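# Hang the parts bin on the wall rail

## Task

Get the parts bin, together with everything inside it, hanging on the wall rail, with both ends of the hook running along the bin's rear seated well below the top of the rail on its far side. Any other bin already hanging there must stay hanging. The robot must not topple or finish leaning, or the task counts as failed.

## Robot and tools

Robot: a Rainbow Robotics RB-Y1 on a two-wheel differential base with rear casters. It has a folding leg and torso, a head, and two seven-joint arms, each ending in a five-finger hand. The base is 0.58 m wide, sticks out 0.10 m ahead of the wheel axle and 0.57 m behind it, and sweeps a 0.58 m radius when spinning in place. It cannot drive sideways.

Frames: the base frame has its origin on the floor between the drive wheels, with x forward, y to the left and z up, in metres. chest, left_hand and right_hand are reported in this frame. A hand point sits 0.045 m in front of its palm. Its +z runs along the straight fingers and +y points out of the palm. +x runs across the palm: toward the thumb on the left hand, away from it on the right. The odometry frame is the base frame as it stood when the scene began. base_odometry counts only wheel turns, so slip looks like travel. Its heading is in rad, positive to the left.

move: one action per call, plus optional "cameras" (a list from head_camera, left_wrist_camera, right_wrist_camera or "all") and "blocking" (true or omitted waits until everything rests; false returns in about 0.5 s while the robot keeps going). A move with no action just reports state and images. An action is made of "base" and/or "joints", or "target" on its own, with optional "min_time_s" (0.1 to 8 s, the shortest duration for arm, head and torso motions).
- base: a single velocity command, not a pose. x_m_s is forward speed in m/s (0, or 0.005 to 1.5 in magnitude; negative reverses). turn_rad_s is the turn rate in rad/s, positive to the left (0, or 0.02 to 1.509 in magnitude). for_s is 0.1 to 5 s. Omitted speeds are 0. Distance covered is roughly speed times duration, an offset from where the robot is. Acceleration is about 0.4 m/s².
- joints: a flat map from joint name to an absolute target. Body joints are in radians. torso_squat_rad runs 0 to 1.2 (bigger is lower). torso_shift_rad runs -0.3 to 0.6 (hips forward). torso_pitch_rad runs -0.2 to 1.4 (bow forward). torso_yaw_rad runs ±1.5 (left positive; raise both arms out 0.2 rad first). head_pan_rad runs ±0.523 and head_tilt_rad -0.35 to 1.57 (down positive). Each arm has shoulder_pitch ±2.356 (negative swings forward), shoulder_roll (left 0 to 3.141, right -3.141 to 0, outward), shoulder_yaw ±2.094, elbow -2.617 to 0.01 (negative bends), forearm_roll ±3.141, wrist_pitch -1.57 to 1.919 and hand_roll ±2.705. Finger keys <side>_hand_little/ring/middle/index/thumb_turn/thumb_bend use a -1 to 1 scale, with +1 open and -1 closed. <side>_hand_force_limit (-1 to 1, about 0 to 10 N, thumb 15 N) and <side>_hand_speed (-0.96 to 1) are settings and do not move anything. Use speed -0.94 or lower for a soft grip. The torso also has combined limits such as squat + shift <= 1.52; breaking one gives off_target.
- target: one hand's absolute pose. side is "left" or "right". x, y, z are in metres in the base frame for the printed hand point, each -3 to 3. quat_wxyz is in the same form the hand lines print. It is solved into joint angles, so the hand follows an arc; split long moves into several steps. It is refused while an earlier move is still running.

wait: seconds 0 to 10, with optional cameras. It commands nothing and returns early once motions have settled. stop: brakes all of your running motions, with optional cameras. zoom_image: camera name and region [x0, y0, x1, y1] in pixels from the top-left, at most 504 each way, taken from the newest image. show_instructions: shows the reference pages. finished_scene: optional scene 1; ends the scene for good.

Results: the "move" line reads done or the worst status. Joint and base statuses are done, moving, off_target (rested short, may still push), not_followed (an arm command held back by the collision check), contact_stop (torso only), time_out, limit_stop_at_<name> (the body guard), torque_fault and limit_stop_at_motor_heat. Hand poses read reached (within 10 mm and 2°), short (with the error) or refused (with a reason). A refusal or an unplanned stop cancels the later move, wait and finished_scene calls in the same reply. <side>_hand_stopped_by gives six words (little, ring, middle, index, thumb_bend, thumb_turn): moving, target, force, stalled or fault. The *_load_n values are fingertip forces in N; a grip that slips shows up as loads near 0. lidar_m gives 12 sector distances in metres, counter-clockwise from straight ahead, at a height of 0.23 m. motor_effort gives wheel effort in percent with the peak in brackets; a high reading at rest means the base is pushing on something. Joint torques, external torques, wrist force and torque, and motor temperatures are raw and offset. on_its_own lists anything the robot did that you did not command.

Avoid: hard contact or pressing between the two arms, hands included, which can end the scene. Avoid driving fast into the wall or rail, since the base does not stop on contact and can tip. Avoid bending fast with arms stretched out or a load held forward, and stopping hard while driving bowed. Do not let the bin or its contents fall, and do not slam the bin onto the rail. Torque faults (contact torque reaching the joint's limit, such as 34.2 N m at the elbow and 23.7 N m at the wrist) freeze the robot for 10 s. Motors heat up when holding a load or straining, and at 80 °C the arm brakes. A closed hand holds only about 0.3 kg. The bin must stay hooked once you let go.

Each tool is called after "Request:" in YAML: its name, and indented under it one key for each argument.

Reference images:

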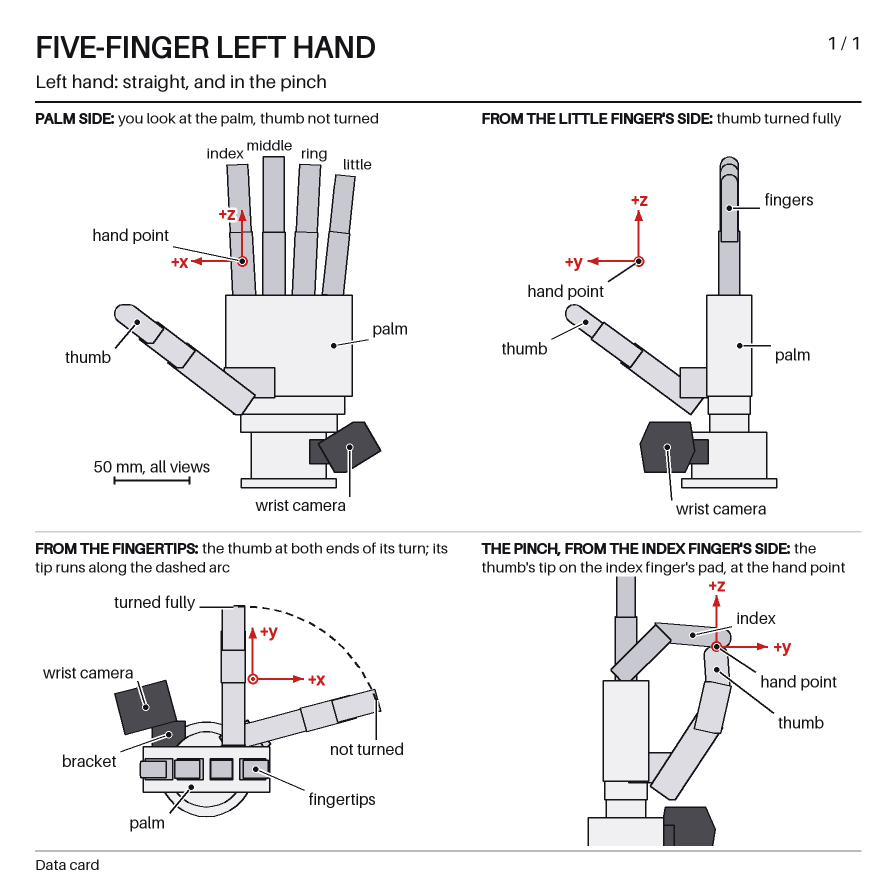

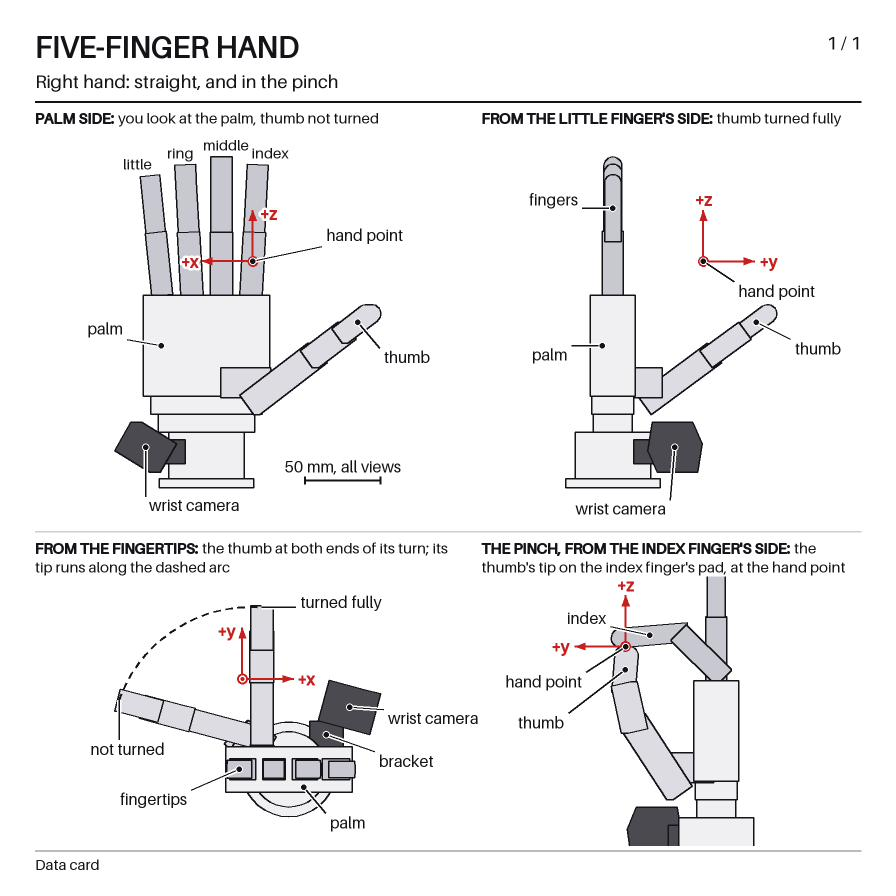

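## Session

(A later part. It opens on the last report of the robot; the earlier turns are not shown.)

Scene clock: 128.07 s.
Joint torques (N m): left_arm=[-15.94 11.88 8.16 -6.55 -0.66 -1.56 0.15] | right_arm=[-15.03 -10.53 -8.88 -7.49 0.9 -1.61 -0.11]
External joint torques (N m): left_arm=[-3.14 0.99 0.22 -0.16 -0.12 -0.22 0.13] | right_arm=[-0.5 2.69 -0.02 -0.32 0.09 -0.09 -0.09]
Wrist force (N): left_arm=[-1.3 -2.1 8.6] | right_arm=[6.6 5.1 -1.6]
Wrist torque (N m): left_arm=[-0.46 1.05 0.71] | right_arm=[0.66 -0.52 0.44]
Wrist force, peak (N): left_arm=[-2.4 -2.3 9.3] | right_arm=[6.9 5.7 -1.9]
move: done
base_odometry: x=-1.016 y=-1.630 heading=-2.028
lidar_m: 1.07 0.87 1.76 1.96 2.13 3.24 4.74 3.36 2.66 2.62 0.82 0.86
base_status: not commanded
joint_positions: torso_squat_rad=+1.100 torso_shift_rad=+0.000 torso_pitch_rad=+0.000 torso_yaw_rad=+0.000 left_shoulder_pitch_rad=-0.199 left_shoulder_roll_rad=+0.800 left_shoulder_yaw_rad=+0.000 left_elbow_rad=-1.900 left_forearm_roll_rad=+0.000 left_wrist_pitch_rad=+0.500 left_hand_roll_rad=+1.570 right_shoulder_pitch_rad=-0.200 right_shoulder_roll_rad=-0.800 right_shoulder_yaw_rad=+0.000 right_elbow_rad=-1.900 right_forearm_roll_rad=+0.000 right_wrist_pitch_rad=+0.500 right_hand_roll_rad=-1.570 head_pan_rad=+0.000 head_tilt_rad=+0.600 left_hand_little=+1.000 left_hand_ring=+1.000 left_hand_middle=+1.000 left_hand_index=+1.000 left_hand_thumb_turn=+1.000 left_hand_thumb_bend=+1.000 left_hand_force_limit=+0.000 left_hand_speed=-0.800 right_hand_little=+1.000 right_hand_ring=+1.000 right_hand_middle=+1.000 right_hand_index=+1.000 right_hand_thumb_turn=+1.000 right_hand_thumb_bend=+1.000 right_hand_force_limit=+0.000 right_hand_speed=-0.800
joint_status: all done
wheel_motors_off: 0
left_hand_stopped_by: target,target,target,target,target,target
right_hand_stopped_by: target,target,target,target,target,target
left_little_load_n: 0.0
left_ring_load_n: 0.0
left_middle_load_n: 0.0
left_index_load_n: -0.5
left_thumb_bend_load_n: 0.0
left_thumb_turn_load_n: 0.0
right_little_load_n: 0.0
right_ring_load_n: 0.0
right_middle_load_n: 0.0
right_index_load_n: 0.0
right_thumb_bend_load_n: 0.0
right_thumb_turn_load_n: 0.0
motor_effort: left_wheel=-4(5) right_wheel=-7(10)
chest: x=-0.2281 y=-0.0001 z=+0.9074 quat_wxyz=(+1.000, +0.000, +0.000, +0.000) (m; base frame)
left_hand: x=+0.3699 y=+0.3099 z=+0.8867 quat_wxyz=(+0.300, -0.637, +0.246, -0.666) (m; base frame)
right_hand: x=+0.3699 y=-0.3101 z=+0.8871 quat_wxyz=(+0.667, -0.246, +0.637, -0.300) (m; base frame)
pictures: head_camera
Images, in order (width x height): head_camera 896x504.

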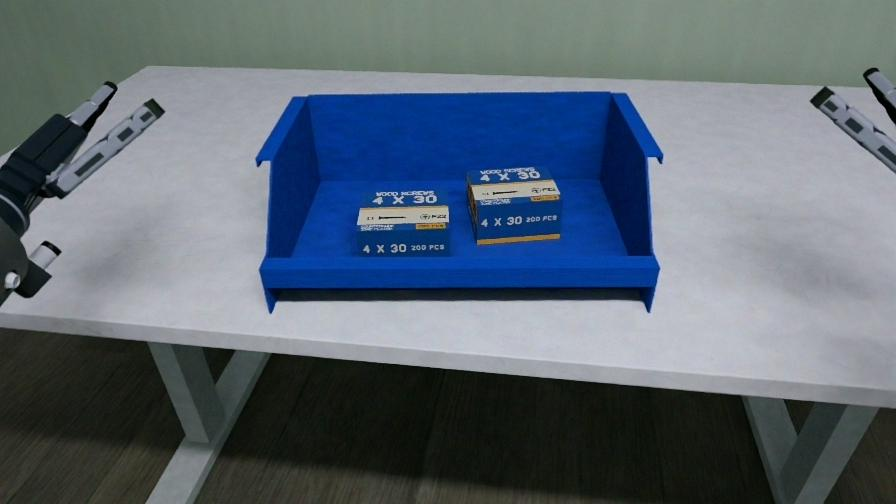

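Request:
move:
  base: {"x_m_s": 0.1, "for_s": 0.6}

Request:
move:
  target: {"side": "right", "x": 0.345, "y": -0.27, "z": 0.90, "quat_wxyz": [0.7069, -0.0177, 0.7069, 0.0177]}
  min_time_s: 1.5

Request:
move:
  target: {"side": "left", "x": 0.345, "y": 0.27, "z": 0.90, "quat_wxyz": [0.0177, 0.7069, -0.0177, 0.7069]}
  min_time_s: 1.5
  cameras: ["all"]

Scene clock: 130.53 s.
Joint torques (N m): left_arm=[-15.63 11.72 7.59 -6.37 -0.57 -1.56 0.25] | right_arm=[-14.41 -10.77 -8.64 -7.45 0.91 -1.46 -0.18]
External joint torques (N m): left_arm=[-2.82 0.84 -0.35 0.02 -0.02 -0.22 0.23] | right_arm=[0.12 2.45 0.23 -0.28 0.1 0.07 -0.16]
Wrist force (N): left_arm=[-2.0 -2.7 8.1] | right_arm=[7.0 5.3 -1.9]
Wrist torque (N m): left_arm=[-0.53 1.15 0.70] | right_arm=[0.73 -0.57 0.49]
Wrist force, peak (N): left_arm=[-1.8 -2.7 9.6] | right_arm=[7.0 5.8 -1.1]
move: done
base_odometry: x=-1.042 y=-1.684 heading=-2.028
lidar_m: 1.01 0.83 0.86 1.95 2.12 3.24 4.81 3.37 2.68 2.63 0.78 1.03
base_status: done (sent for 0.6 of 0.6 s)
joint_positions: torso_squat_rad=+1.100 torso_shift_rad=+0.000 torso_pitch_rad=+0.000 torso_yaw_rad=+0.000 left_shoulder_pitch_rad=-0.200 left_shoulder_roll_rad=+0.800 left_shoulder_yaw_rad=+0.000 left_elbow_rad=-1.900 left_forearm_roll_rad=+0.000 left_wrist_pitch_rad=+0.500 left_hand_roll_rad=+1.570 right_shoulder_pitch_rad=-0.200 right_shoulder_roll_rad=-0.800 right_shoulder_yaw_rad=+0.000 right_elbow_rad=-1.900 right_forearm_roll_rad=+0.000 right_wrist_pitch_rad=+0.500 right_hand_roll_rad=-1.570 head_pan_rad=+0.000 head_tilt_rad=+0.600 left_hand_little=+1.000 left_hand_ring=+1.000 left_hand_middle=+1.000 left_hand_index=+1.000 left_hand_thumb_turn=+1.000 left_hand_thumb_bend=+1.000 left_hand_force_limit=+0.000 left_hand_speed=-0.800 right_hand_little=+1.000 right_hand_ring=+1.000 right_hand_middle=+1.000 right_hand_index=+1.000 right_hand_thumb_turn=+1.000 right_hand_thumb_bend=+1.000 right_hand_force_limit=+0.000 right_hand_speed=-0.800
joint_status: not commanded
wheel_motors_off: 0
left_hand_stopped_by: target,target,target,target,target,target
right_hand_stopped_by: target,target,target,target,target,target
left_little_load_n: 0.0
left_ring_load_n: 0.0
left_middle_load_n: 0.0
left_index_load_n: 0.0
left_thumb_bend_load_n: 0.0
left_thumb_turn_load_n: -0.5
right_little_load_n: 0.0
right_ring_load_n: 0.0
right_middle_load_n: 0.0
right_index_load_n: 0.0
right_thumb_bend_load_n: 0.0
right_thumb_turn_load_n: 0.0
motor_effort: left_wheel=+9(20) right_wheel=-3(30)
chest: x=-0.2280 y=-0.0001 z=+0.9075 quat_wxyz=(+1.000, +0.000, +0.000, +0.000) (m; base frame)
left_hand: x=+0.3700 y=+0.3099 z=+0.8866 quat_wxyz=(+0.300, -0.637, +0.246, -0.666) (m; base frame)
right_hand: x=+0.3701 y=-0.3100 z=+0.8869 quat_wxyz=(+0.667, -0.246, +0.637, -0.300) (m; base frame)
pictures: none

Scene clock: 132.37 s.
Joint torques (N m): left_arm=[-15.91 11.67 8.05 -6.29 -0.59 -1.63 0.21] | right_arm=[-12.64 -7.61 -8.47 -9.18 0.3 -1.82 -0.28]
External joint torques (N m): left_arm=[-3.1 0.78 0.12 0.11 -0.05 -0.29 0.19] | right_arm=[0.82 3.31 -1.5 -0.79 -0.18 0.24 -0.26]
Wrist force (N): left_arm=[-2.0 -2.6 8.1] | right_arm=[8.0 1.2 -1.6]
Wrist torque (N m): left_arm=[-0.51 1.17 0.71] | right_arm=[0.35 -0.57 0.41]
Wrist force, peak (N): left_arm=[-2.3 -2.5 9.1] | right_arm=[8.5 2.1 -1.6]
move: done
base_odometry: x=-1.042 y=-1.684 heading=-2.028
lidar_m: 1.01 0.83 0.87 1.95 2.13 3.24 4.80 3.36 2.66 2.64 0.78 1.02
base_status: not commanded
joint_positions: torso_squat_rad=+1.100 torso_shift_rad=+0.000 torso_pitch_rad=+0.000 torso_yaw_rad=+0.000 left_shoulder_pitch_rad=-0.200 left_shoulder_roll_rad=+0.800 left_shoulder_yaw_rad=+0.000 left_elbow_rad=-1.900 left_forearm_roll_rad=+0.000 left_wrist_pitch_rad=+0.500 left_hand_roll_rad=+1.570 right_shoulder_pitch_rad=-0.129 right_shoulder_roll_rad=-0.611 right_shoulder_yaw_rad=-0.086 right_elbow_rad=-1.976 right_forearm_roll_rad=-0.322 right_wrist_pitch_rad=+0.524 right_hand_roll_rad=-1.891 head_pan_rad=+0.000 head_tilt_rad=+0.600 left_hand_little=+1.000 left_hand_ring=+1.000 left_hand_middle=+1.000 left_hand_index=+1.000 left_hand_thumb_turn=+1.000 left_hand_thumb_bend=+1.000 left_hand_force_limit=+0.000 left_hand_speed=-0.800 right_hand_little=+1.000 right_hand_ring=+1.000 right_hand_middle=+1.000 right_hand_index=+1.000 right_hand_thumb_turn=+1.000 right_hand_thumb_bend=+1.000 right_hand_force_limit=+0.000 right_hand_speed=-0.800
joint_status: all done
wheel_motors_off: 0
left_hand_stopped_by: target,target,target,target,target,target
right_hand_stopped_by: target,target,target,target,target,target
left_little_load_n: 0.0
left_ring_load_n: 0.0
left_middle_load_n: 0.0
left_index_load_n: 0.0
left_thumb_bend_load_n: 0.0
left_thumb_turn_load_n: 0.0
right_little_load_n: 0.0
right_ring_load_n: 0.0
right_middle_load_n: 0.0
right_index_load_n: 0.0
right_thumb_bend_load_n: 0.0
right_thumb_turn_load_n: 0.0
motor_effort: left_wheel=+9(9) right_wheel=-3(6)
chest: x=-0.2280 y=-0.0001 z=+0.9075 quat_wxyz=(+1.000, +0.000, +0.000, +0.000) (m; base frame)
left_hand: x=+0.3700 y=+0.3099 z=+0.8866 quat_wxyz=(+0.300, -0.637, +0.246, -0.666) (m; base frame)
right_hand: x=+0.3450 y=-0.2700 z=+0.9002 quat_wxyz=(+0.707, -0.018, +0.707, +0.017) (m; base frame)
right_hand_status: reached (checked arc, planned for 1.5 s): 0 mm and 0.0 deg off.
pictures: none

Scene clock: 134.20 s.
Joint torques (N m): left_arm=[-11.64 9.13 7.01 -7.61 -0.14 -1.94 0.19] | right_arm=[-12.18 -7.82 -8.48 -9.21 0.14 -1.75 -0.37]
External joint torques (N m): left_arm=[0.23 0.21 0.79 -0.16 0.07 -0.12 0.17] | right_arm=[1.29 3.1 -1.51 -0.81 -0.34 0.32 -0.35]
Wrist force (N): left_arm=[-3.7 -6.7 8.6] | right_arm=[8.2 1.3 -1.5]
Wrist torque (N m): left_arm=[-0.88 1.32 0.70] | right_arm=[0.37 -0.61 0.41]
Wrist force, peak (N): left_arm=[-3.9 -6.4 9.4] | right_arm=[8.5 1.0 -1.7]
move: done
base_odometry: x=-1.042 y=-1.684 heading=-2.028
lidar_m: 1.01 0.83 0.86 1.95 2.13 3.24 4.81 3.35 2.68 2.63 0.78 1.03
base_status: not commanded
joint_positions: torso_squat_rad=+1.100 torso_shift_rad=+0.000 torso_pitch_rad=+0.000 torso_yaw_rad=+0.000 left_shoulder_pitch_rad=-0.128 left_shoulder_roll_rad=+0.611 left_shoulder_yaw_rad=+0.086 left_elbow_rad=-1.975 left_forearm_roll_rad=+0.323 left_wrist_pitch_rad=+0.523 left_hand_roll_rad=+1.891 right_shoulder_pitch_rad=-0.129 right_shoulder_roll_rad=-0.611 right_shoulder_yaw_rad=-0.086 right_elbow_rad=-1.976 right_forearm_roll_rad=-0.322 right_wrist_pitch_rad=+0.524 right_hand_roll_rad=-1.891 head_pan_rad=+0.000 head_tilt_rad=+0.600 left_hand_little=+1.000 left_hand_ring=+1.000 left_hand_middle=+1.000 left_hand_index=+1.000 left_hand_thumb_turn=+1.000 left_hand_thumb_bend=+1.000 left_hand_force_limit=+0.000 left_hand_speed=-0.800 right_hand_little=+1.000 right_hand_ring=+1.000 right_hand_middle=+1.000 right_hand_index=+1.000 right_hand_thumb_turn=+1.000 right_hand_thumb_bend=+1.000 right_hand_force_limit=+0.000 right_hand_speed=-0.800
joint_status: all done
wheel_motors_off: 0
left_hand_stopped_by: target,target,target,target,target,target
right_hand_stopped_by: target,target,target,target,target,target
left_little_load_n: 0.0
left_ring_load_n: 0.0
left_middle_load_n: 0.0
left_index_load_n: 0.0
left_thumb_bend_load_n: 0.0
left_thumb_turn_load_n: 0.0
right_little_load_n: 0.0
right_ring_load_n: 0.0
right_middle_load_n: 0.0
right_index_load_n: 0.0
right_thumb_bend_load_n: 0.0
right_thumb_turn_load_n: 0.0
motor_effort: left_wheel=+8(9) right_wheel=-4(5)
chest: x=-0.2280 y=-0.0001 z=+0.9075 quat_wxyz=(+1.000, +0.000, +0.000, +0.000) (m; base frame)
left_hand: x=+0.3450 y=+0.2699 z=+0.8999 quat_wxyz=(-0.018, -0.707, +0.018, -0.707) (m; base frame)
left_hand_status: reached (checked arc, planned for 1.5 s): 0 mm and 0.0 deg off.
right_hand: x=+0.3450 y=-0.2700 z=+0.9002 quat_wxyz=(+0.707, -0.018, +0.707, +0.017) (m; base frame)
pictures: head_camera, left_wrist_camera, right_wrist_camera
Images, in order (width x height): head_camera 896x504, left_wrist_camera 504x504, right_wrist_camera 504x504.

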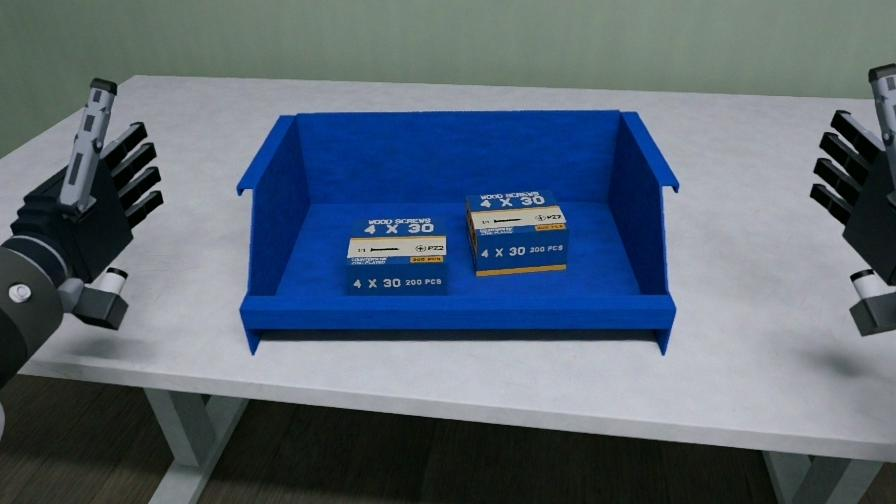

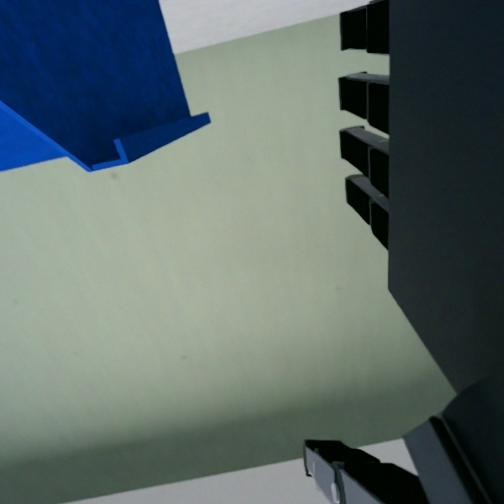

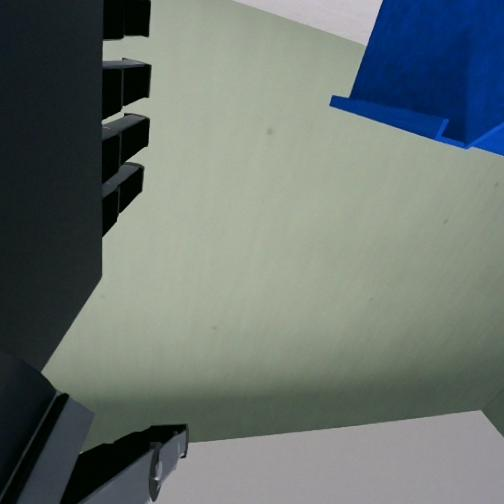

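Request:
move:
  target: {"side": "right", "x": 0.36, "y": -0.27, "z": 0.825, "quat_wxyz": [0.7069, -0.0177, 0.7069, 0.0177]}
  min_time_s: 1.5

Request:
move:
  target: {"side": "left", "x": 0.36, "y": 0.28, "z": 0.825, "quat_wxyz": [0.0177, 0.7069, -0.0177, 0.7069]}
  min_time_s: 1.5
  cameras: ["all"]

Scene clock: 144.87 s.
Joint torques (N m): left_arm=[-11.3 9.14 7.55 -7.6 -0.1 -1.98 0.24] | right_arm=[-12.98 -7.28 -5.69 -8.84 0.54 -2.38 -0.11]
External joint torques (N m): left_arm=[0.57 0.23 1.33 -0.15 0.11 -0.15 0.22] | right_arm=[0.77 2.9 0.73 0.62 0.23 -0.29 -0.09]
Wrist force (N): left_arm=[-3.8 -6.4 9.0] | right_arm=[8.1 1.4 -1.5]
Wrist torque (N m): left_arm=[-0.90 1.31 0.75] | right_arm=[0.39 -0.59 0.50]
Wrist force, peak (N): left_arm=[-4.5 -6.7 9.7] | right_arm=[8.5 1.6 -1.5]
move: done
base_odometry: x=-1.042 y=-1.684 heading=-2.028
lidar_m: 1.01 0.84 0.87 1.97 2.12 3.23 4.80 3.38 2.67 2.64 0.79 1.03
base_status: not commanded
joint_positions: torso_squat_rad=+1.100 torso_shift_rad=+0.000 torso_pitch_rad=+0.000 torso_yaw_rad=+0.000 left_shoulder_pitch_rad=-0.128 left_shoulder_roll_rad=+0.611 left_shoulder_yaw_rad=+0.086 left_elbow_rad=-1.975 left_forearm_roll_rad=+0.323 left_wrist_pitch_rad=+0.523 left_hand_roll_rad=+1.891 right_shoulder_pitch_rad=-0.109 right_shoulder_roll_rad=-0.532 right_shoulder_yaw_rad=-0.010 right_elbow_rad=-1.748 right_forearm_roll_rad=-0.276 right_wrist_pitch_rad=+0.268 right_hand_roll_rad=-1.835 head_pan_rad=+0.000 head_tilt_rad=+0.600 left_hand_little=+1.000 left_hand_ring=+1.000 left_hand_middle=+1.000 left_hand_index=+1.000 left_hand_thumb_turn=+1.000 left_hand_thumb_bend=+1.000 left_hand_force_limit=+0.000 left_hand_speed=-0.800 right_hand_little=+1.000 right_hand_ring=+1.000 right_hand_middle=+1.000 right_hand_index=+1.000 right_hand_thumb_turn=+1.000 right_hand_thumb_bend=+1.000 right_hand_force_limit=+0.000 right_hand_speed=-0.800
joint_status: all done
wheel_motors_off: 0
left_hand_stopped_by: target,target,target,target,target,target
right_hand_stopped_by: target,target,target,target,target,target
left_little_load_n: 0.0
left_ring_load_n: 0.0
left_middle_load_n: 0.0
left_index_load_n: 0.0
left_thumb_bend_load_n: 0.0
left_thumb_turn_load_n: 0.0
right_little_load_n: 0.0
right_ring_load_n: 0.0
right_middle_load_n: 0.0
right_index_load_n: 0.0
right_thumb_bend_load_n: 0.0
right_thumb_turn_load_n: 0.0
motor_effort: left_wheel=+9(9) right_wheel=-4(6)
chest: x=-0.2280 y=-0.0001 z=+0.9075 quat_wxyz=(+1.000, +0.000, +0.000, +0.000) (m; base frame)
left_hand: x=+0.3450 y=+0.2699 z=+0.8999 quat_wxyz=(-0.018, -0.707, +0.018, -0.707) (m; base frame)
right_hand: x=+0.3600 y=-0.2701 z=+0.8255 quat_wxyz=(+0.707, -0.018, +0.707, +0.017) (m; base frame)
right_hand_status: reached (checked arc, planned for 1.5 s): 1 mm and 0.0 deg off.
pictures: none

Scene clock: 146.70 s.
Joint torques (N m): left_arm=[-12.19 8.97 4.4 -7.87 -0.16 -2.4 -0.27] | right_arm=[-12.48 -7.2 -5.55 -9.09 0.75 -2.42 0.05]
External joint torques (N m): left_arm=[-0.07 0.14 -1.66 0.41 -0.15 -0.55 -0.3] | right_arm=[1.27 2.99 0.87 0.37 0.44 -0.32 0.07]
Wrist force (N): left_arm=[-3.7 -6.1 8.8] | right_arm=[8.3 1.3 -1.4]
Wrist torque (N m): left_arm=[-0.76 1.32 0.51] | right_arm=[0.38 -0.62 0.51]
Wrist force, peak (N): left_arm=[-4.2 -7.5 8.8] | right_arm=[8.4 1.4 -1.7]
move: done
base_odometry: x=-1.042 y=-1.684 heading=-2.028
lidar_m: 1.01 0.83 0.87 1.96 2.13 3.24 4.80 3.36 2.67 2.64 0.78 1.03
base_status: not commanded
joint_positions: torso_squat_rad=+1.100 torso_shift_rad=+0.000 torso_pitch_rad=+0.000 torso_yaw_rad=+0.000 left_shoulder_pitch_rad=-0.106 left_shoulder_roll_rad=+0.565 left_shoulder_yaw_rad=+0.010 left_elbow_rad=-1.729 left_forearm_roll_rad=+0.308 left_wrist_pitch_rad=+0.247 left_hand_roll_rad=+1.836 right_shoulder_pitch_rad=-0.109 right_shoulder_roll_rad=-0.532 right_shoulder_yaw_rad=-0.010 right_elbow_rad=-1.748 right_forearm_roll_rad=-0.276 right_wrist_pitch_rad=+0.268 right_hand_roll_rad=-1.835 head_pan_rad=+0.000 head_tilt_rad=+0.600 left_hand_little=+1.000 left_hand_ring=+1.000 left_hand_middle=+1.000 left_hand_index=+1.000 left_hand_thumb_turn=+1.000 left_hand_thumb_bend=+1.000 left_hand_force_limit=+0.000 left_hand_speed=-0.800 right_hand_little=+1.000 right_hand_ring=+1.000 right_hand_middle=+1.000 right_hand_index=+1.000 right_hand_thumb_turn=+1.000 right_hand_thumb_bend=+1.000 right_hand_force_limit=+0.000 right_hand_speed=-0.800
joint_status: all done
wheel_motors_off: 0
left_hand_stopped_by: target,target,target,target,target,target
right_hand_stopped_by: target,target,target,target,target,target
left_little_load_n: 0.0
left_ring_load_n: 0.0
left_middle_load_n: 0.0
left_index_load_n: 0.0
left_thumb_bend_load_n: 0.0
left_thumb_turn_load_n: 0.0
right_little_load_n: 0.0
right_ring_load_n: 0.0
right_middle_load_n: 0.0
right_index_load_n: 0.0
right_thumb_bend_load_n: 0.0
right_thumb_turn_load_n: -0.5
motor_effort: left_wheel=+9(10) right_wheel=-6(6)
chest: x=-0.2280 y=-0.0001 z=+0.9075 quat_wxyz=(+1.000, +0.000, +0.000, +0.000) (m; base frame)
left_hand: x=+0.3600 y=+0.2801 z=+0.8252 quat_wxyz=(-0.017, -0.707, +0.017, -0.707) (m; base frame)
left_hand_status: reached (checked arc, planned for 1.5 s): 0 mm and 0.0 deg off.
right_hand: x=+0.3600 y=-0.2701 z=+0.8255 quat_wxyz=(+0.707, -0.018, +0.707, +0.017) (m; base frame)
pictures: head_camera, left_wrist_camera, right_wrist_camera
Images, in order (width x height): head_camera 896x504, left_wrist_camera 504x504, right_wrist_camera 504x504.

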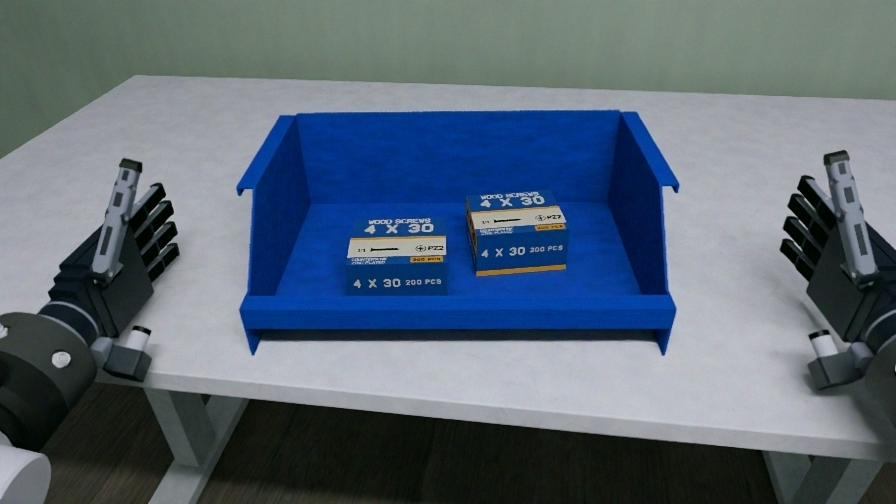

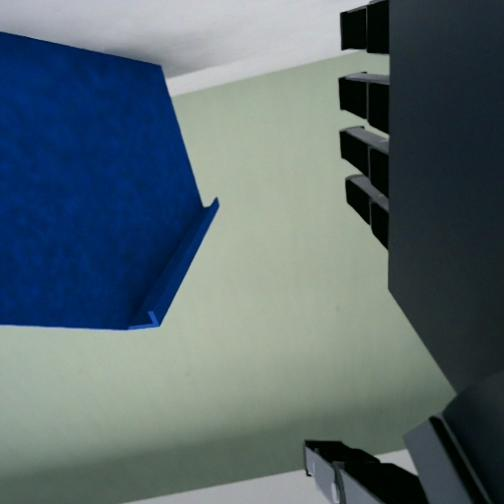

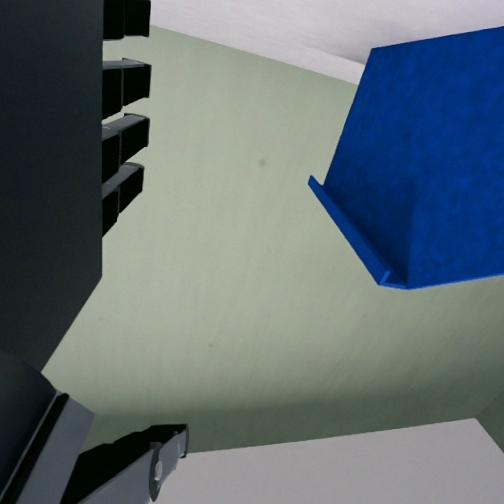

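Request:
move:
  target: {"side": "left", "x": 0.36, "y": 0.22, "z": 0.82, "quat_wxyz": [0.0177, 0.7069, -0.0177, 0.7069]}
  min_time_s: 1.2

Request:
move:
  target: {"side": "left", "x": 0.36, "y": 0.18, "z": 0.82, "quat_wxyz": [0.0177, 0.7069, -0.0177, 0.7069]}
  min_time_s: 1.2
  cameras: ["head_camera", "left_wrist_camera"]

Scene clock: 149.20 s.
Joint torques (N m): left_arm=[-15.79 5.51 2.61 -9.06 -0.21 -2.03 -0.35] | right_arm=[-12.93 -6.85 -5.9 -9.08 0.54 -2.42 0.08]
External joint torques (N m): left_arm=[-3.55 -0.06 -1.37 0.04 -0.18 -0.15 -0.37] | right_arm=[0.82 3.33 0.52 0.37 0.23 -0.33 0.1]
Wrist force (N): left_arm=[-3.9 -6.6 9.0] | right_arm=[8.1 1.0 -1.5]
Wrist torque (N m): left_arm=[-0.90 1.34 0.55] | right_arm=[0.36 -0.58 0.49]
Wrist force, peak (N): left_arm=[-3.9 -6.7 9.3] | right_arm=[8.4 1.6 -1.7]
move: done
base_odometry: x=-1.042 y=-1.684 heading=-2.028
lidar_m: 1.01 0.84 0.85 1.95 2.12 3.23 4.81 3.36 2.67 2.63 0.77 1.03
base_status: not commanded
joint_positions: torso_squat_rad=+1.100 torso_shift_rad=+0.000 torso_pitch_rad=+0.000 torso_yaw_rad=+0.000 left_shoulder_pitch_rad=-0.118 left_shoulder_roll_rad=+0.358 left_shoulder_yaw_rad=+0.000 left_elbow_rad=-1.802 left_forearm_roll_rad=+0.153 left_wrist_pitch_rad=+0.336 left_hand_roll_rad=+1.785 right_shoulder_pitch_rad=-0.109 right_shoulder_roll_rad=-0.532 right_shoulder_yaw_rad=-0.010 right_elbow_rad=-1.748 right_forearm_roll_rad=-0.276 right_wrist_pitch_rad=+0.268 right_hand_roll_rad=-1.835 head_pan_rad=+0.000 head_tilt_rad=+0.600 left_hand_little=+1.000 left_hand_ring=+1.000 left_hand_middle=+1.000 left_hand_index=+1.000 left_hand_thumb_turn=+1.000 left_hand_thumb_bend=+1.000 left_hand_force_limit=+0.000 left_hand_speed=-0.800 right_hand_little=+1.000 right_hand_ring=+1.000 right_hand_middle=+1.000 right_hand_index=+1.000 right_hand_thumb_turn=+1.000 right_hand_thumb_bend=+1.000 right_hand_force_limit=+0.000 right_hand_speed=-0.800
joint_status: all done
wheel_motors_off: 0
left_hand_stopped_by: target,target,target,target,target,target
right_hand_stopped_by: target,target,target,target,target,target
left_little_load_n: 0.0
left_ring_load_n: 0.0
left_middle_load_n: 0.0
left_index_load_n: 0.0
left_thumb_bend_load_n: 0.0
left_thumb_turn_load_n: 0.0
right_little_load_n: 0.0
right_ring_load_n: 0.0
right_middle_load_n: 0.0
right_index_load_n: 0.0
right_thumb_bend_load_n: 0.0
right_thumb_turn_load_n: 0.0
motor_effort: left_wheel=+9(9) right_wheel=-4(6)
chest: x=-0.2280 y=-0.0001 z=+0.9075 quat_wxyz=(+1.000, +0.000, +0.000, +0.000) (m; base frame)
left_hand: x=+0.3598 y=+0.2203 z=+0.8197 quat_wxyz=(-0.018, -0.707, +0.018, -0.706) (m; base frame)
left_hand_status: reached (checked arc, planned for 1.2 s): 1 mm and 0.1 deg off.
right_hand: x=+0.3600 y=-0.2701 z=+0.8255 quat_wxyz=(+0.707, -0.018, +0.707, +0.017) (m; base frame)
pictures: none

Scene clock: 150.73 s.
Joint torques (N m): left_arm=[-16.1 2.25 0.35 -9.44 -0.11 -1.92 -0.35] | right_arm=[-12.41 -7.26 -5.52 -9.09 0.64 -2.33 0.13]
External joint torques (N m): left_arm=[-3.77 -1.05 -2.14 -0.01 -0.08 -0.04 -0.38] | right_arm=[1.34 2.92 0.9 0.37 0.34 -0.23 0.16]
Wrist force (N): left_arm=[-3.4 -6.1 8.8] | right_arm=[8.2 1.5 -1.5]
Wrist torque (N m): left_arm=[-0.80 1.25 0.56] | right_arm=[0.42 -0.60 0.50]
Wrist force, peak (N): left_arm=[-3.7 -6.3 9.8] | right_arm=[8.4 1.6 -1.3]
move: done
base_odometry: x=-1.042 y=-1.684 heading=-2.028
lidar_m: 1.01 0.82 0.87 1.96 2.12 3.24 4.80 3.36 2.67 2.62 0.78 1.02
base_status: not commanded
joint_positions: torso_squat_rad=+1.100 torso_shift_rad=+0.000 torso_pitch_rad=+0.000 torso_yaw_rad=+0.000 left_shoulder_pitch_rad=-0.129 left_shoulder_roll_rad=+0.220 left_shoulder_yaw_rad=-0.017 left_elbow_rad=-1.832 left_forearm_roll_rad=+0.043 left_wrist_pitch_rad=+0.380 left_hand_roll_rad=+1.754 right_shoulder_pitch_rad=-0.109 right_shoulder_roll_rad=-0.532 right_shoulder_yaw_rad=-0.010 right_elbow_rad=-1.748 right_forearm_roll_rad=-0.276 right_wrist_pitch_rad=+0.268 right_hand_roll_rad=-1.835 head_pan_rad=+0.000 head_tilt_rad=+0.600 left_hand_little=+1.000 left_hand_ring=+1.000 left_hand_middle=+1.000 left_hand_index=+1.000 left_hand_thumb_turn=+1.000 left_hand_thumb_bend=+1.000 left_hand_force_limit=+0.000 left_hand_speed=-0.800 right_hand_little=+1.000 right_hand_ring=+1.000 right_hand_middle=+1.000 right_hand_index=+1.000 right_hand_thumb_turn=+1.000 right_hand_thumb_bend=+1.000 right_hand_force_limit=+0.000 right_hand_speed=-0.800
joint_status: all done
wheel_motors_off: 0
left_hand_stopped_by: target,target,target,target,target,target
right_hand_stopped_by: target,target,target,target,target,target
left_little_load_n: 0.0
left_ring_load_n: 0.0
left_middle_load_n: 0.0
left_index_load_n: 0.0
left_thumb_bend_load_n: 0.0
left_thumb_turn_load_n: 0.0
right_little_load_n: 0.0
right_ring_load_n: 0.0
right_middle_load_n: 0.0
right_index_load_n: 0.0
right_thumb_bend_load_n: 0.0
right_thumb_turn_load_n: 0.0
motor_effort: left_wheel=+9(10) right_wheel=-4(6)
chest: x=-0.2280 y=-0.0001 z=+0.9075 quat_wxyz=(+1.000, +0.000, +0.000, +0.000) (m; base frame)
left_hand: x=+0.3599 y=+0.1803 z=+0.8196 quat_wxyz=(-0.018, -0.707, +0.018, -0.707) (m; base frame)
left_hand_status: reached (checked arc, planned for 1.2 s): 1 mm and 0.1 deg off.
right_hand: x=+0.3600 y=-0.2701 z=+0.8255 quat_wxyz=(+0.707, -0.018, +0.707, +0.017) (m; base frame)
pictures: head_camera, left_wrist_camera
Images, in order (width x height): head_camera 896x504, left_wrist_camera 504x504.

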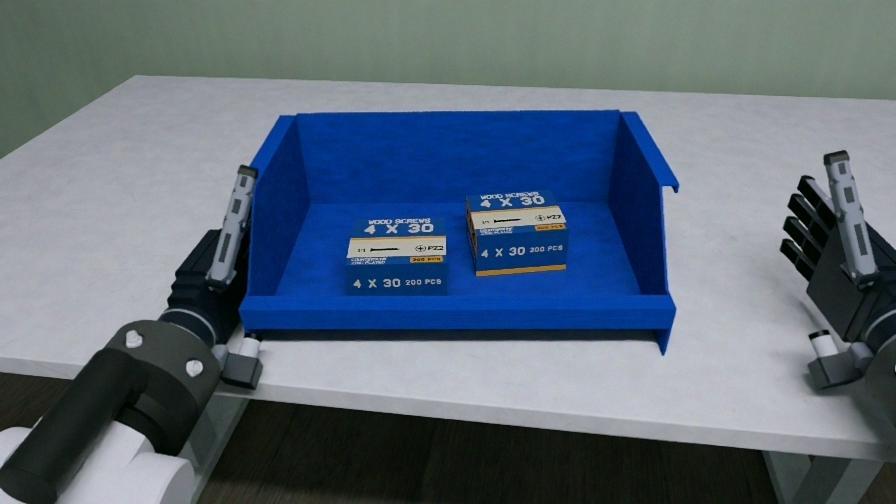

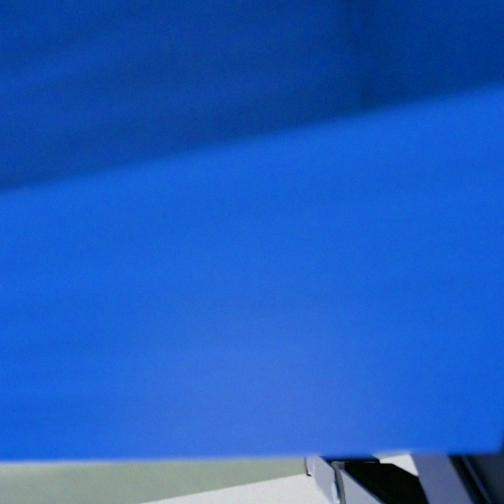

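Request:
zoom_image:
  camera: "head_camera"
  region: [140, 90, 360, 400]

Scaled by 1.626 from the camera's 896x504 image, which has a finer 1280x720 frame.

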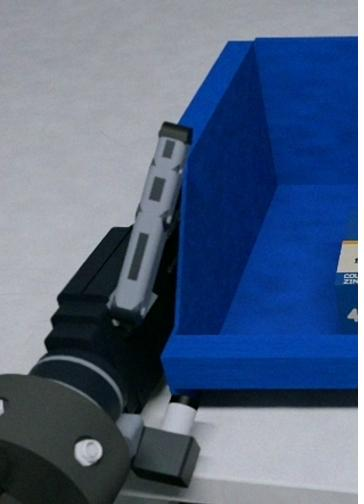

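Request:
move:
  target: {"side": "right", "x": 0.36, "y": -0.20, "z": 0.82, "quat_wxyz": [0.7069, -0.0177, 0.7069, 0.0177]}
  min_time_s: 1.2

Request:
move:
  target: {"side": "left", "x": 0.36, "y": 0.16, "z": 0.82, "quat_wxyz": [0.0177, 0.7069, -0.0177, 0.7069]}
  min_time_s: 1.2
  cameras: ["head_camera"]

Scene clock: 152.90 s.
Joint torques (N m): left_arm=[-16.11 2.51 0.73 -9.55 -0.07 -1.95 -0.42] | right_arm=[-14.85 -2.18 -3.04 -10.88 0.43 -1.88 -0.07]
External joint torques (N m): left_arm=[-3.78 -0.79 -1.77 -0.12 -0.04 -0.06 -0.45] | right_arm=[-0.91 3.51 0.65 -0.51 0.11 0.25 -0.05]
Wrist force (N): left_arm=[-3.4 -6.2 9.2] | right_arm=[8.1 1.0 -1.6]
Wrist torque (N m): left_arm=[-0.84 1.29 0.56] | right_arm=[0.35 -0.56 0.48]
Wrist force, peak (N): left_arm=[-4.0 -6.7 9.3] | right_arm=[8.4 1.6 -1.4]
move: done
base_odometry: x=-1.042 y=-1.684 heading=-2.028
lidar_m: 1.00 0.84 0.87 1.95 2.13 3.24 4.80 3.36 2.67 2.63 0.78 1.02
base_status: not commanded
joint_positions: torso_squat_rad=+1.100 torso_shift_rad=+0.000 torso_pitch_rad=+0.000 torso_yaw_rad=+0.000 left_shoulder_pitch_rad=-0.129 left_shoulder_roll_rad=+0.220 left_shoulder_yaw_rad=-0.017 left_elbow_rad=-1.832 left_forearm_roll_rad=+0.043 left_wrist_pitch_rad=+0.380 left_hand_roll_rad=+1.754 right_shoulder_pitch_rad=-0.124 right_shoulder_roll_rad=-0.296 right_shoulder_yaw_rad=+0.011 right_elbow_rad=-1.821 right_forearm_roll_rad=-0.095 right_wrist_pitch_rad=+0.362 right_hand_roll_rad=-1.779 head_pan_rad=+0.000 head_tilt_rad=+0.600 left_hand_little=+1.000 left_hand_ring=+1.000 left_hand_middle=+1.000 left_hand_index=+1.000 left_hand_thumb_turn=+1.000 left_hand_thumb_bend=+1.000 left_hand_force_limit=+0.000 left_hand_speed=-0.800 right_hand_little=+1.000 right_hand_ring=+1.000 right_hand_middle=+1.000 right_hand_index=+1.000 right_hand_thumb_turn=+1.000 right_hand_thumb_bend=+1.000 right_hand_force_limit=+0.000 right_hand_speed=-0.800
joint_status: all done
wheel_motors_off: 0
left_hand_stopped_by: target,target,target,target,target,target
right_hand_stopped_by: target,target,target,target,target,target
left_little_load_n: 0.0
left_ring_load_n: 0.0
left_middle_load_n: 0.0
left_index_load_n: 0.0
left_thumb_bend_load_n: 0.0
left_thumb_turn_load_n: 0.0
right_little_load_n: 0.0
right_ring_load_n: 0.0
right_middle_load_n: 0.0
right_index_load_n: 0.0
right_thumb_bend_load_n: 0.0
right_thumb_turn_load_n: 0.0
motor_effort: left_wheel=+9(9) right_wheel=-4(6)
chest: x=-0.2280 y=-0.0001 z=+0.9075 quat_wxyz=(+1.000, +0.000, +0.000, +0.000) (m; base frame)
left_hand: x=+0.3599 y=+0.1803 z=+0.8196 quat_wxyz=(-0.018, -0.707, +0.018, -0.707) (m; base frame)
right_hand: x=+0.3597 y=-0.2001 z=+0.8202 quat_wxyz=(+0.706, -0.019, +0.707, +0.019) (m; base frame)
right_hand_status: reached (checked arc, planned for 1.2 s): 0 mm and 0.2 deg off.
pictures: none

Scene clock: 154.43 s.
Joint torques (N m): left_arm=[-17.29 0.04 -1.55 -10.42 0.39 -2.41 -0.2] | right_arm=[-14.72 -2.97 -3.12 -10.44 0.57 -1.87 0.09]
External joint torques (N m): left_arm=[-4.93 -2.2 -3.37 -0.9 0.42 -0.52 -0.23] | right_arm=[-0.78 2.72 0.56 -0.07 0.26 0.26 0.11]
Wrist force (N): left_arm=[-5.1 -9.1 8.1] | right_arm=[8.1 1.4 -1.5]
Wrist torque (N m): left_arm=[-0.84 1.34 0.60] | right_arm=[0.39 -0.59 0.48]
Wrist force, peak (N): left_arm=[-5.0 -9.9 8.7] | right_arm=[8.6 1.0 -1.9]
move: done
base_odometry: x=-1.042 y=-1.684 heading=-2.028
lidar_m: 1.01 0.83 0.86 1.96 2.13 3.23 4.81 3.37 2.67 2.63 0.77 1.03
base_status: not commanded
joint_positions: torso_squat_rad=+1.100 torso_shift_rad=+0.000 torso_pitch_rad=+0.000 torso_yaw_rad=+0.000 left_shoulder_pitch_rad=-0.134 left_shoulder_roll_rad=+0.158 left_shoulder_yaw_rad=-0.028 left_elbow_rad=-1.841 left_forearm_roll_rad=-0.007 left_wrist_pitch_rad=+0.394 left_hand_roll_rad=+1.740 right_shoulder_pitch_rad=-0.124 right_shoulder_roll_rad=-0.296 right_shoulder_yaw_rad=+0.011 right_elbow_rad=-1.821 right_forearm_roll_rad=-0.095 right_wrist_pitch_rad=+0.362 right_hand_roll_rad=-1.779 head_pan_rad=+0.000 head_tilt_rad=+0.600 left_hand_little=+1.000 left_hand_ring=+1.000 left_hand_middle=+1.000 left_hand_index=+1.000 left_hand_thumb_turn=+1.000 left_hand_thumb_bend=+1.000 left_hand_force_limit=+0.000 left_hand_speed=-0.800 right_hand_little=+1.000 right_hand_ring=+1.000 right_hand_middle=+1.000 right_hand_index=+1.000 right_hand_thumb_turn=+1.000 right_hand_thumb_bend=+1.000 right_hand_force_limit=+0.000 right_hand_speed=-0.800
joint_status: all done
wheel_motors_off: 0
left_hand_stopped_by: target,target,target,target,target,target
right_hand_stopped_by: target,target,target,target,target,target
left_little_load_n: 0.0
left_ring_load_n: 0.0
left_middle_load_n: 0.0
left_index_load_n: 0.0
left_thumb_bend_load_n: 0.0
left_thumb_turn_load_n: 0.0
right_little_load_n: 0.0
right_ring_load_n: 0.0
right_middle_load_n: 0.0
right_index_load_n: 0.0
right_thumb_bend_load_n: -0.5
right_thumb_turn_load_n: 0.0
motor_effort: left_wheel=+9(10) right_wheel=-4(6)
chest: x=-0.2280 y=-0.0001 z=+0.9075 quat_wxyz=(+1.000, +0.000, +0.000, +0.000) (m; base frame)
left_hand: x=+0.3597 y=+0.1611 z=+0.8201 quat_wxyz=(-0.018, -0.707, +0.018, -0.707) (m; base frame)
left_hand_status: reached (checked arc, planned for 1.2 s): 1 mm and 0.1 deg off.
right_hand: x=+0.3597 y=-0.2001 z=+0.8202 quat_wxyz=(+0.706, -0.019, +0.707, +0.019) (m; base frame)
pictures: head_camera
Images, in order (width x height): head_camera 896x504.

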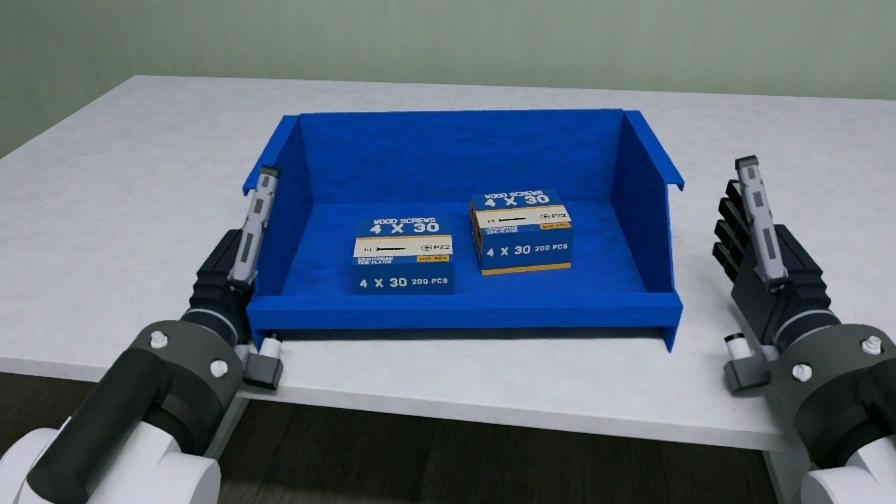

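Request:
move:
  target: {"side": "left", "x": 0.36, "y": 0.146, "z": 0.82, "quat_wxyz": [0.0177, 0.7069, -0.0177, 0.7069]}
  min_time_s: 1.2

Request:
move:
  target: {"side": "right", "x": 0.36, "y": -0.16, "z": 0.82, "quat_wxyz": [0.7069, -0.0177, 0.7069, 0.0177]}
  min_time_s: 1.2
  cameras: ["head_camera"]

Scene clock: 156.23 s.
Joint torques (N m): left_arm=[-17 -1.2 -3.26 -9.75 0.32 -2.01 -0.36] | right_arm=[-14.46 -3.39 -3.25 -10.78 0.52 -1.8 0.1]
External joint torques (N m): left_arm=[-4.63 -2.61 -4.54 -0.17 0.35 -0.12 -0.38] | right_arm=[-0.52 2.29 0.43 -0.41 0.21 0.33 0.13]
Wrist force (N): left_arm=[-3.9 -10.6 8.7] | right_arm=[8.3 1.2 -1.9]
Wrist torque (N m): left_arm=[-0.61 1.35 0.63] | right_arm=[0.41 -0.60 0.52]
Wrist force, peak (N): left_arm=[-3.9 -11.0 8.5] | right_arm=[8.6 1.5 -1.2]
move: done
base_odometry: x=-1.042 y=-1.684 heading=-2.028
lidar_m: 1.02 0.83 0.86 1.97 2.12 3.22 4.80 3.37 2.67 2.63 0.78 1.03
base_status: not commanded
joint_positions: torso_squat_rad=+1.100 torso_shift_rad=+0.000 torso_pitch_rad=+0.000 torso_yaw_rad=+0.000 left_shoulder_pitch_rad=-0.138 left_shoulder_roll_rad=+0.108 left_shoulder_yaw_rad=-0.036 left_elbow_rad=-1.842 left_forearm_roll_rad=-0.047 left_wrist_pitch_rad=+0.400 left_hand_roll_rad=+1.730 right_shoulder_pitch_rad=-0.124 right_shoulder_roll_rad=-0.296 right_shoulder_yaw_rad=+0.011 right_elbow_rad=-1.821 right_forearm_roll_rad=-0.095 right_wrist_pitch_rad=+0.362 right_hand_roll_rad=-1.779 head_pan_rad=+0.000 head_tilt_rad=+0.600 left_hand_little=+1.000 left_hand_ring=+1.000 left_hand_middle=+1.000 left_hand_index=+1.000 left_hand_thumb_turn=+1.000 left_hand_thumb_bend=+1.000 left_hand_force_limit=+0.000 left_hand_speed=-0.800 right_hand_little=+1.000 right_hand_ring=+1.000 right_hand_middle=+1.000 right_hand_index=+1.000 right_hand_thumb_turn=+1.000 right_hand_thumb_bend=+1.000 right_hand_force_limit=+0.000 right_hand_speed=-0.800
joint_status: all done
wheel_motors_off: 0
left_hand_stopped_by: target,target,target,target,target,target
right_hand_stopped_by: target,target,target,target,target,target
left_little_load_n: 0.0
left_ring_load_n: 0.0
left_middle_load_n: 1.0
left_index_load_n: 0.0
left_thumb_bend_load_n: 0.0
left_thumb_turn_load_n: 0.0
right_little_load_n: 0.0
right_ring_load_n: 0.0
right_middle_load_n: 0.0
right_index_load_n: 0.0
right_thumb_bend_load_n: 0.0
right_thumb_turn_load_n: 0.0
motor_effort: left_wheel=+9(9) right_wheel=-5(5)
chest: x=-0.2280 y=-0.0001 z=+0.9075 quat_wxyz=(+1.000, +0.000, +0.000, +0.000) (m; base frame)
left_hand: x=+0.3598 y=+0.1470 z=+0.8199 quat_wxyz=(-0.018, -0.707, +0.018, -0.706) (m; base frame)
left_hand_status: reached (checked arc, planned for 1.2 s): 1 mm and 0.1 deg off.
right_hand: x=+0.3597 y=-0.2001 z=+0.8202 quat_wxyz=(+0.706, -0.019, +0.707, +0.019) (m; base frame)
pictures: none

Scene clock: 157.77 s.
Joint torques (N m): left_arm=[-17.05 -1.06 -2.93 -9.71 0.35 -2.04 -0.45] | right_arm=[-15.54 -0.62 -0.63 -11.2 0.48 -1.94 -0.04]
External joint torques (N m): left_arm=[-4.68 -2.47 -4.22 -0.14 0.37 -0.14 -0.47] | right_arm=[-1.5 2.34 1.35 -0.55 0.18 0.2 -0.02]
Wrist force (N): left_arm=[-3.9 -10.2 8.2] | right_arm=[8.1 1.5 -1.4]
Wrist torque (N m): left_arm=[-0.58 1.35 0.60] | right_arm=[0.40 -0.58 0.50]
Wrist force, peak (N): left_arm=[-3.8 -10.8 8.8] | right_arm=[8.6 1.6 -1.6]
move: done
base_odometry: x=-1.042 y=-1.684 heading=-2.028
lidar_m: 1.01 0.84 0.88 1.94 2.13 3.24 4.80 3.35 2.67 2.64 0.79 1.03
base_status: not commanded
joint_positions: torso_squat_rad=+1.100 torso_shift_rad=+0.000 torso_pitch_rad=+0.000 torso_yaw_rad=+0.000 left_shoulder_pitch_rad=-0.138 left_shoulder_roll_rad=+0.108 left_shoulder_yaw_rad=-0.036 left_elbow_rad=-1.842 left_forearm_roll_rad=-0.047 left_wrist_pitch_rad=+0.400 left_hand_roll_rad=+1.730 right_shoulder_pitch_rad=-0.135 right_shoulder_roll_rad=-0.156 right_shoulder_yaw_rad=+0.031 right_elbow_rad=-1.840 right_forearm_roll_rad=+0.019 right_wrist_pitch_rad=+0.394 right_hand_roll_rad=-1.749 head_pan_rad=+0.000 head_tilt_rad=+0.600 left_hand_little=+1.000 left_hand_ring=+1.000 left_hand_middle=+1.000 left_hand_index=+1.000 left_hand_thumb_turn=+1.000 left_hand_thumb_bend=+1.000 left_hand_force_limit=+0.000 left_hand_speed=-0.800 right_hand_little=+1.000 right_hand_ring=+1.000 right_hand_middle=+1.000 right_hand_index=+1.000 right_hand_thumb_turn=+1.000 right_hand_thumb_bend=+1.000 right_hand_force_limit=+0.000 right_hand_speed=-0.800
joint_status: all done
wheel_motors_off: 0
left_hand_stopped_by: target,target,target,target,target,target
right_hand_stopped_by: target,target,target,target,target,target
left_little_load_n: 0.0
left_ring_load_n: 0.0
left_middle_load_n: 0.5
left_index_load_n: 0.0
left_thumb_bend_load_n: 0.0
left_thumb_turn_load_n: 0.0
right_little_load_n: 0.0
right_ring_load_n: 0.0
right_middle_load_n: 0.0
right_index_load_n: 0.0
right_thumb_bend_load_n: 0.0
right_thumb_turn_load_n: 0.0
motor_effort: left_wheel=+9(10) right_wheel=-4(6)
chest: x=-0.2280 y=-0.0001 z=+0.9075 quat_wxyz=(+1.000, +0.000, +0.000, +0.000) (m; base frame)
left_hand: x=+0.3598 y=+0.1470 z=+0.8199 quat_wxyz=(-0.018, -0.707, +0.018, -0.707) (m; base frame)
right_hand: x=+0.3600 y=-0.1602 z=+0.8200 quat_wxyz=(+0.707, -0.018, +0.707, +0.018) (m; base frame)
right_hand_status: reached (checked arc, planned for 1.2 s): 0 mm and 0.0 deg off.
pictures: head_camera
Images, in order (width x height): head_camera 896x504.

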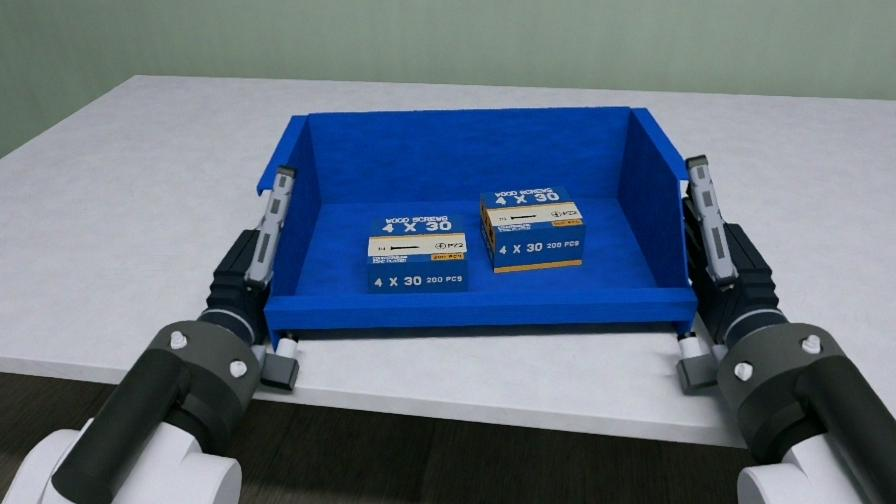

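Request:
move:
  target: {"side": "right", "x": 0.36, "y": -0.147, "z": 0.82, "quat_wxyz": [0.7069, -0.0177, 0.7069, 0.0177]}
  min_time_s: 1.2
  cameras: ["head_camera"]

Scene clock: 159.57 s.
Joint torques (N m): left_arm=[-16.99 -1.07 -2.83 -9.7 0.75 -2.18 -0.37] | right_arm=[-17.18 3.82 5.23 -11.51 -0.95 -2.26 -0.34]
External joint torques (N m): left_arm=[-4.62 -2.49 -4.12 -0.13 0.78 -0.29 -0.39] | right_arm=[-3.13 5.97 6.71 -0.81 -1.25 -0.11 -0.31]
Wrist force (N): left_arm=[-3.7 -14.3 12.0] | right_arm=[6.9 -10.3 -5.9]
Wrist torque (N m): left_arm=[-0.81 1.45 0.74] | right_arm=[-0.14 -0.18 -0.35]
Wrist force, peak (N): left_arm=[-3.6 -14.1 12.3] | right_arm=[7.2 -10.4 -6.3]
move: done
base_odometry: x=-1.042 y=-1.684 heading=-2.028
lidar_m: 1.01 0.83 0.87 1.96 2.13 3.24 4.81 3.36 2.67 2.64 0.78 1.02
base_status: not commanded
joint_positions: torso_squat_rad=+1.100 torso_shift_rad=+0.000 torso_pitch_rad=+0.000 torso_yaw_rad=+0.000 left_shoulder_pitch_rad=-0.138 left_shoulder_roll_rad=+0.108 left_shoulder_yaw_rad=-0.036 left_elbow_rad=-1.842 left_forearm_roll_rad=-0.047 left_wrist_pitch_rad=+0.400 left_hand_roll_rad=+1.730 right_shoulder_pitch_rad=-0.138 right_shoulder_roll_rad=-0.115 right_shoulder_yaw_rad=+0.038 right_elbow_rad=-1.842 right_forearm_roll_rad=+0.053 right_wrist_pitch_rad=+0.400 right_hand_roll_rad=-1.740 head_pan_rad=+0.000 head_tilt_rad=+0.600 left_hand_little=+1.000 left_hand_ring=+1.000 left_hand_middle=+1.000 left_hand_index=+1.000 left_hand_thumb_turn=+1.000 left_hand_thumb_bend=+1.000 left_hand_force_limit=+0.000 left_hand_speed=-0.800 right_hand_little=+1.000 right_hand_ring=+1.000 right_hand_middle=+1.000 right_hand_index=+1.000 right_hand_thumb_turn=+1.000 right_hand_thumb_bend=+1.000 right_hand_force_limit=+0.000 right_hand_speed=-0.800
joint_status: all done
wheel_motors_off: 0
left_hand_stopped_by: target,target,target,target,target,target
right_hand_stopped_by: target,target,target,target,target,target
left_little_load_n: 0.0
left_ring_load_n: 0.0
left_middle_load_n: 1.0
left_index_load_n: 0.0
left_thumb_bend_load_n: 0.0
left_thumb_turn_load_n: 0.0
right_little_load_n: 0.0
right_ring_load_n: 0.0
right_middle_load_n: 0.0
right_index_load_n: 0.0
right_thumb_bend_load_n: 0.0
right_thumb_turn_load_n: 0.0
motor_effort: left_wheel=+9(10) right_wheel=-3(6)
chest: x=-0.2280 y=-0.0001 z=+0.9075 quat_wxyz=(+1.000, +0.000, +0.000, +0.000) (m; base frame)
left_hand: x=+0.3598 y=+0.1470 z=+0.8199 quat_wxyz=(-0.018, -0.707, +0.018, -0.706) (m; base frame)
right_hand: x=+0.3599 y=-0.1485 z=+0.8201 quat_wxyz=(+0.707, -0.018, +0.707, +0.017) (m; base frame)
right_hand_status: reached (checked arc, planned for 1.2 s): 2 mm and 0.1 deg off.
pictures: head_camera
Images, in order (width x height): head_camera 896x504.

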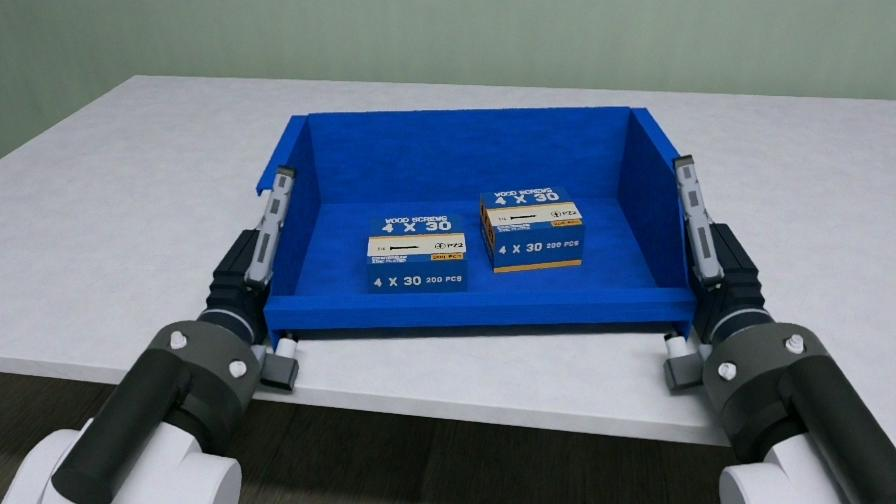

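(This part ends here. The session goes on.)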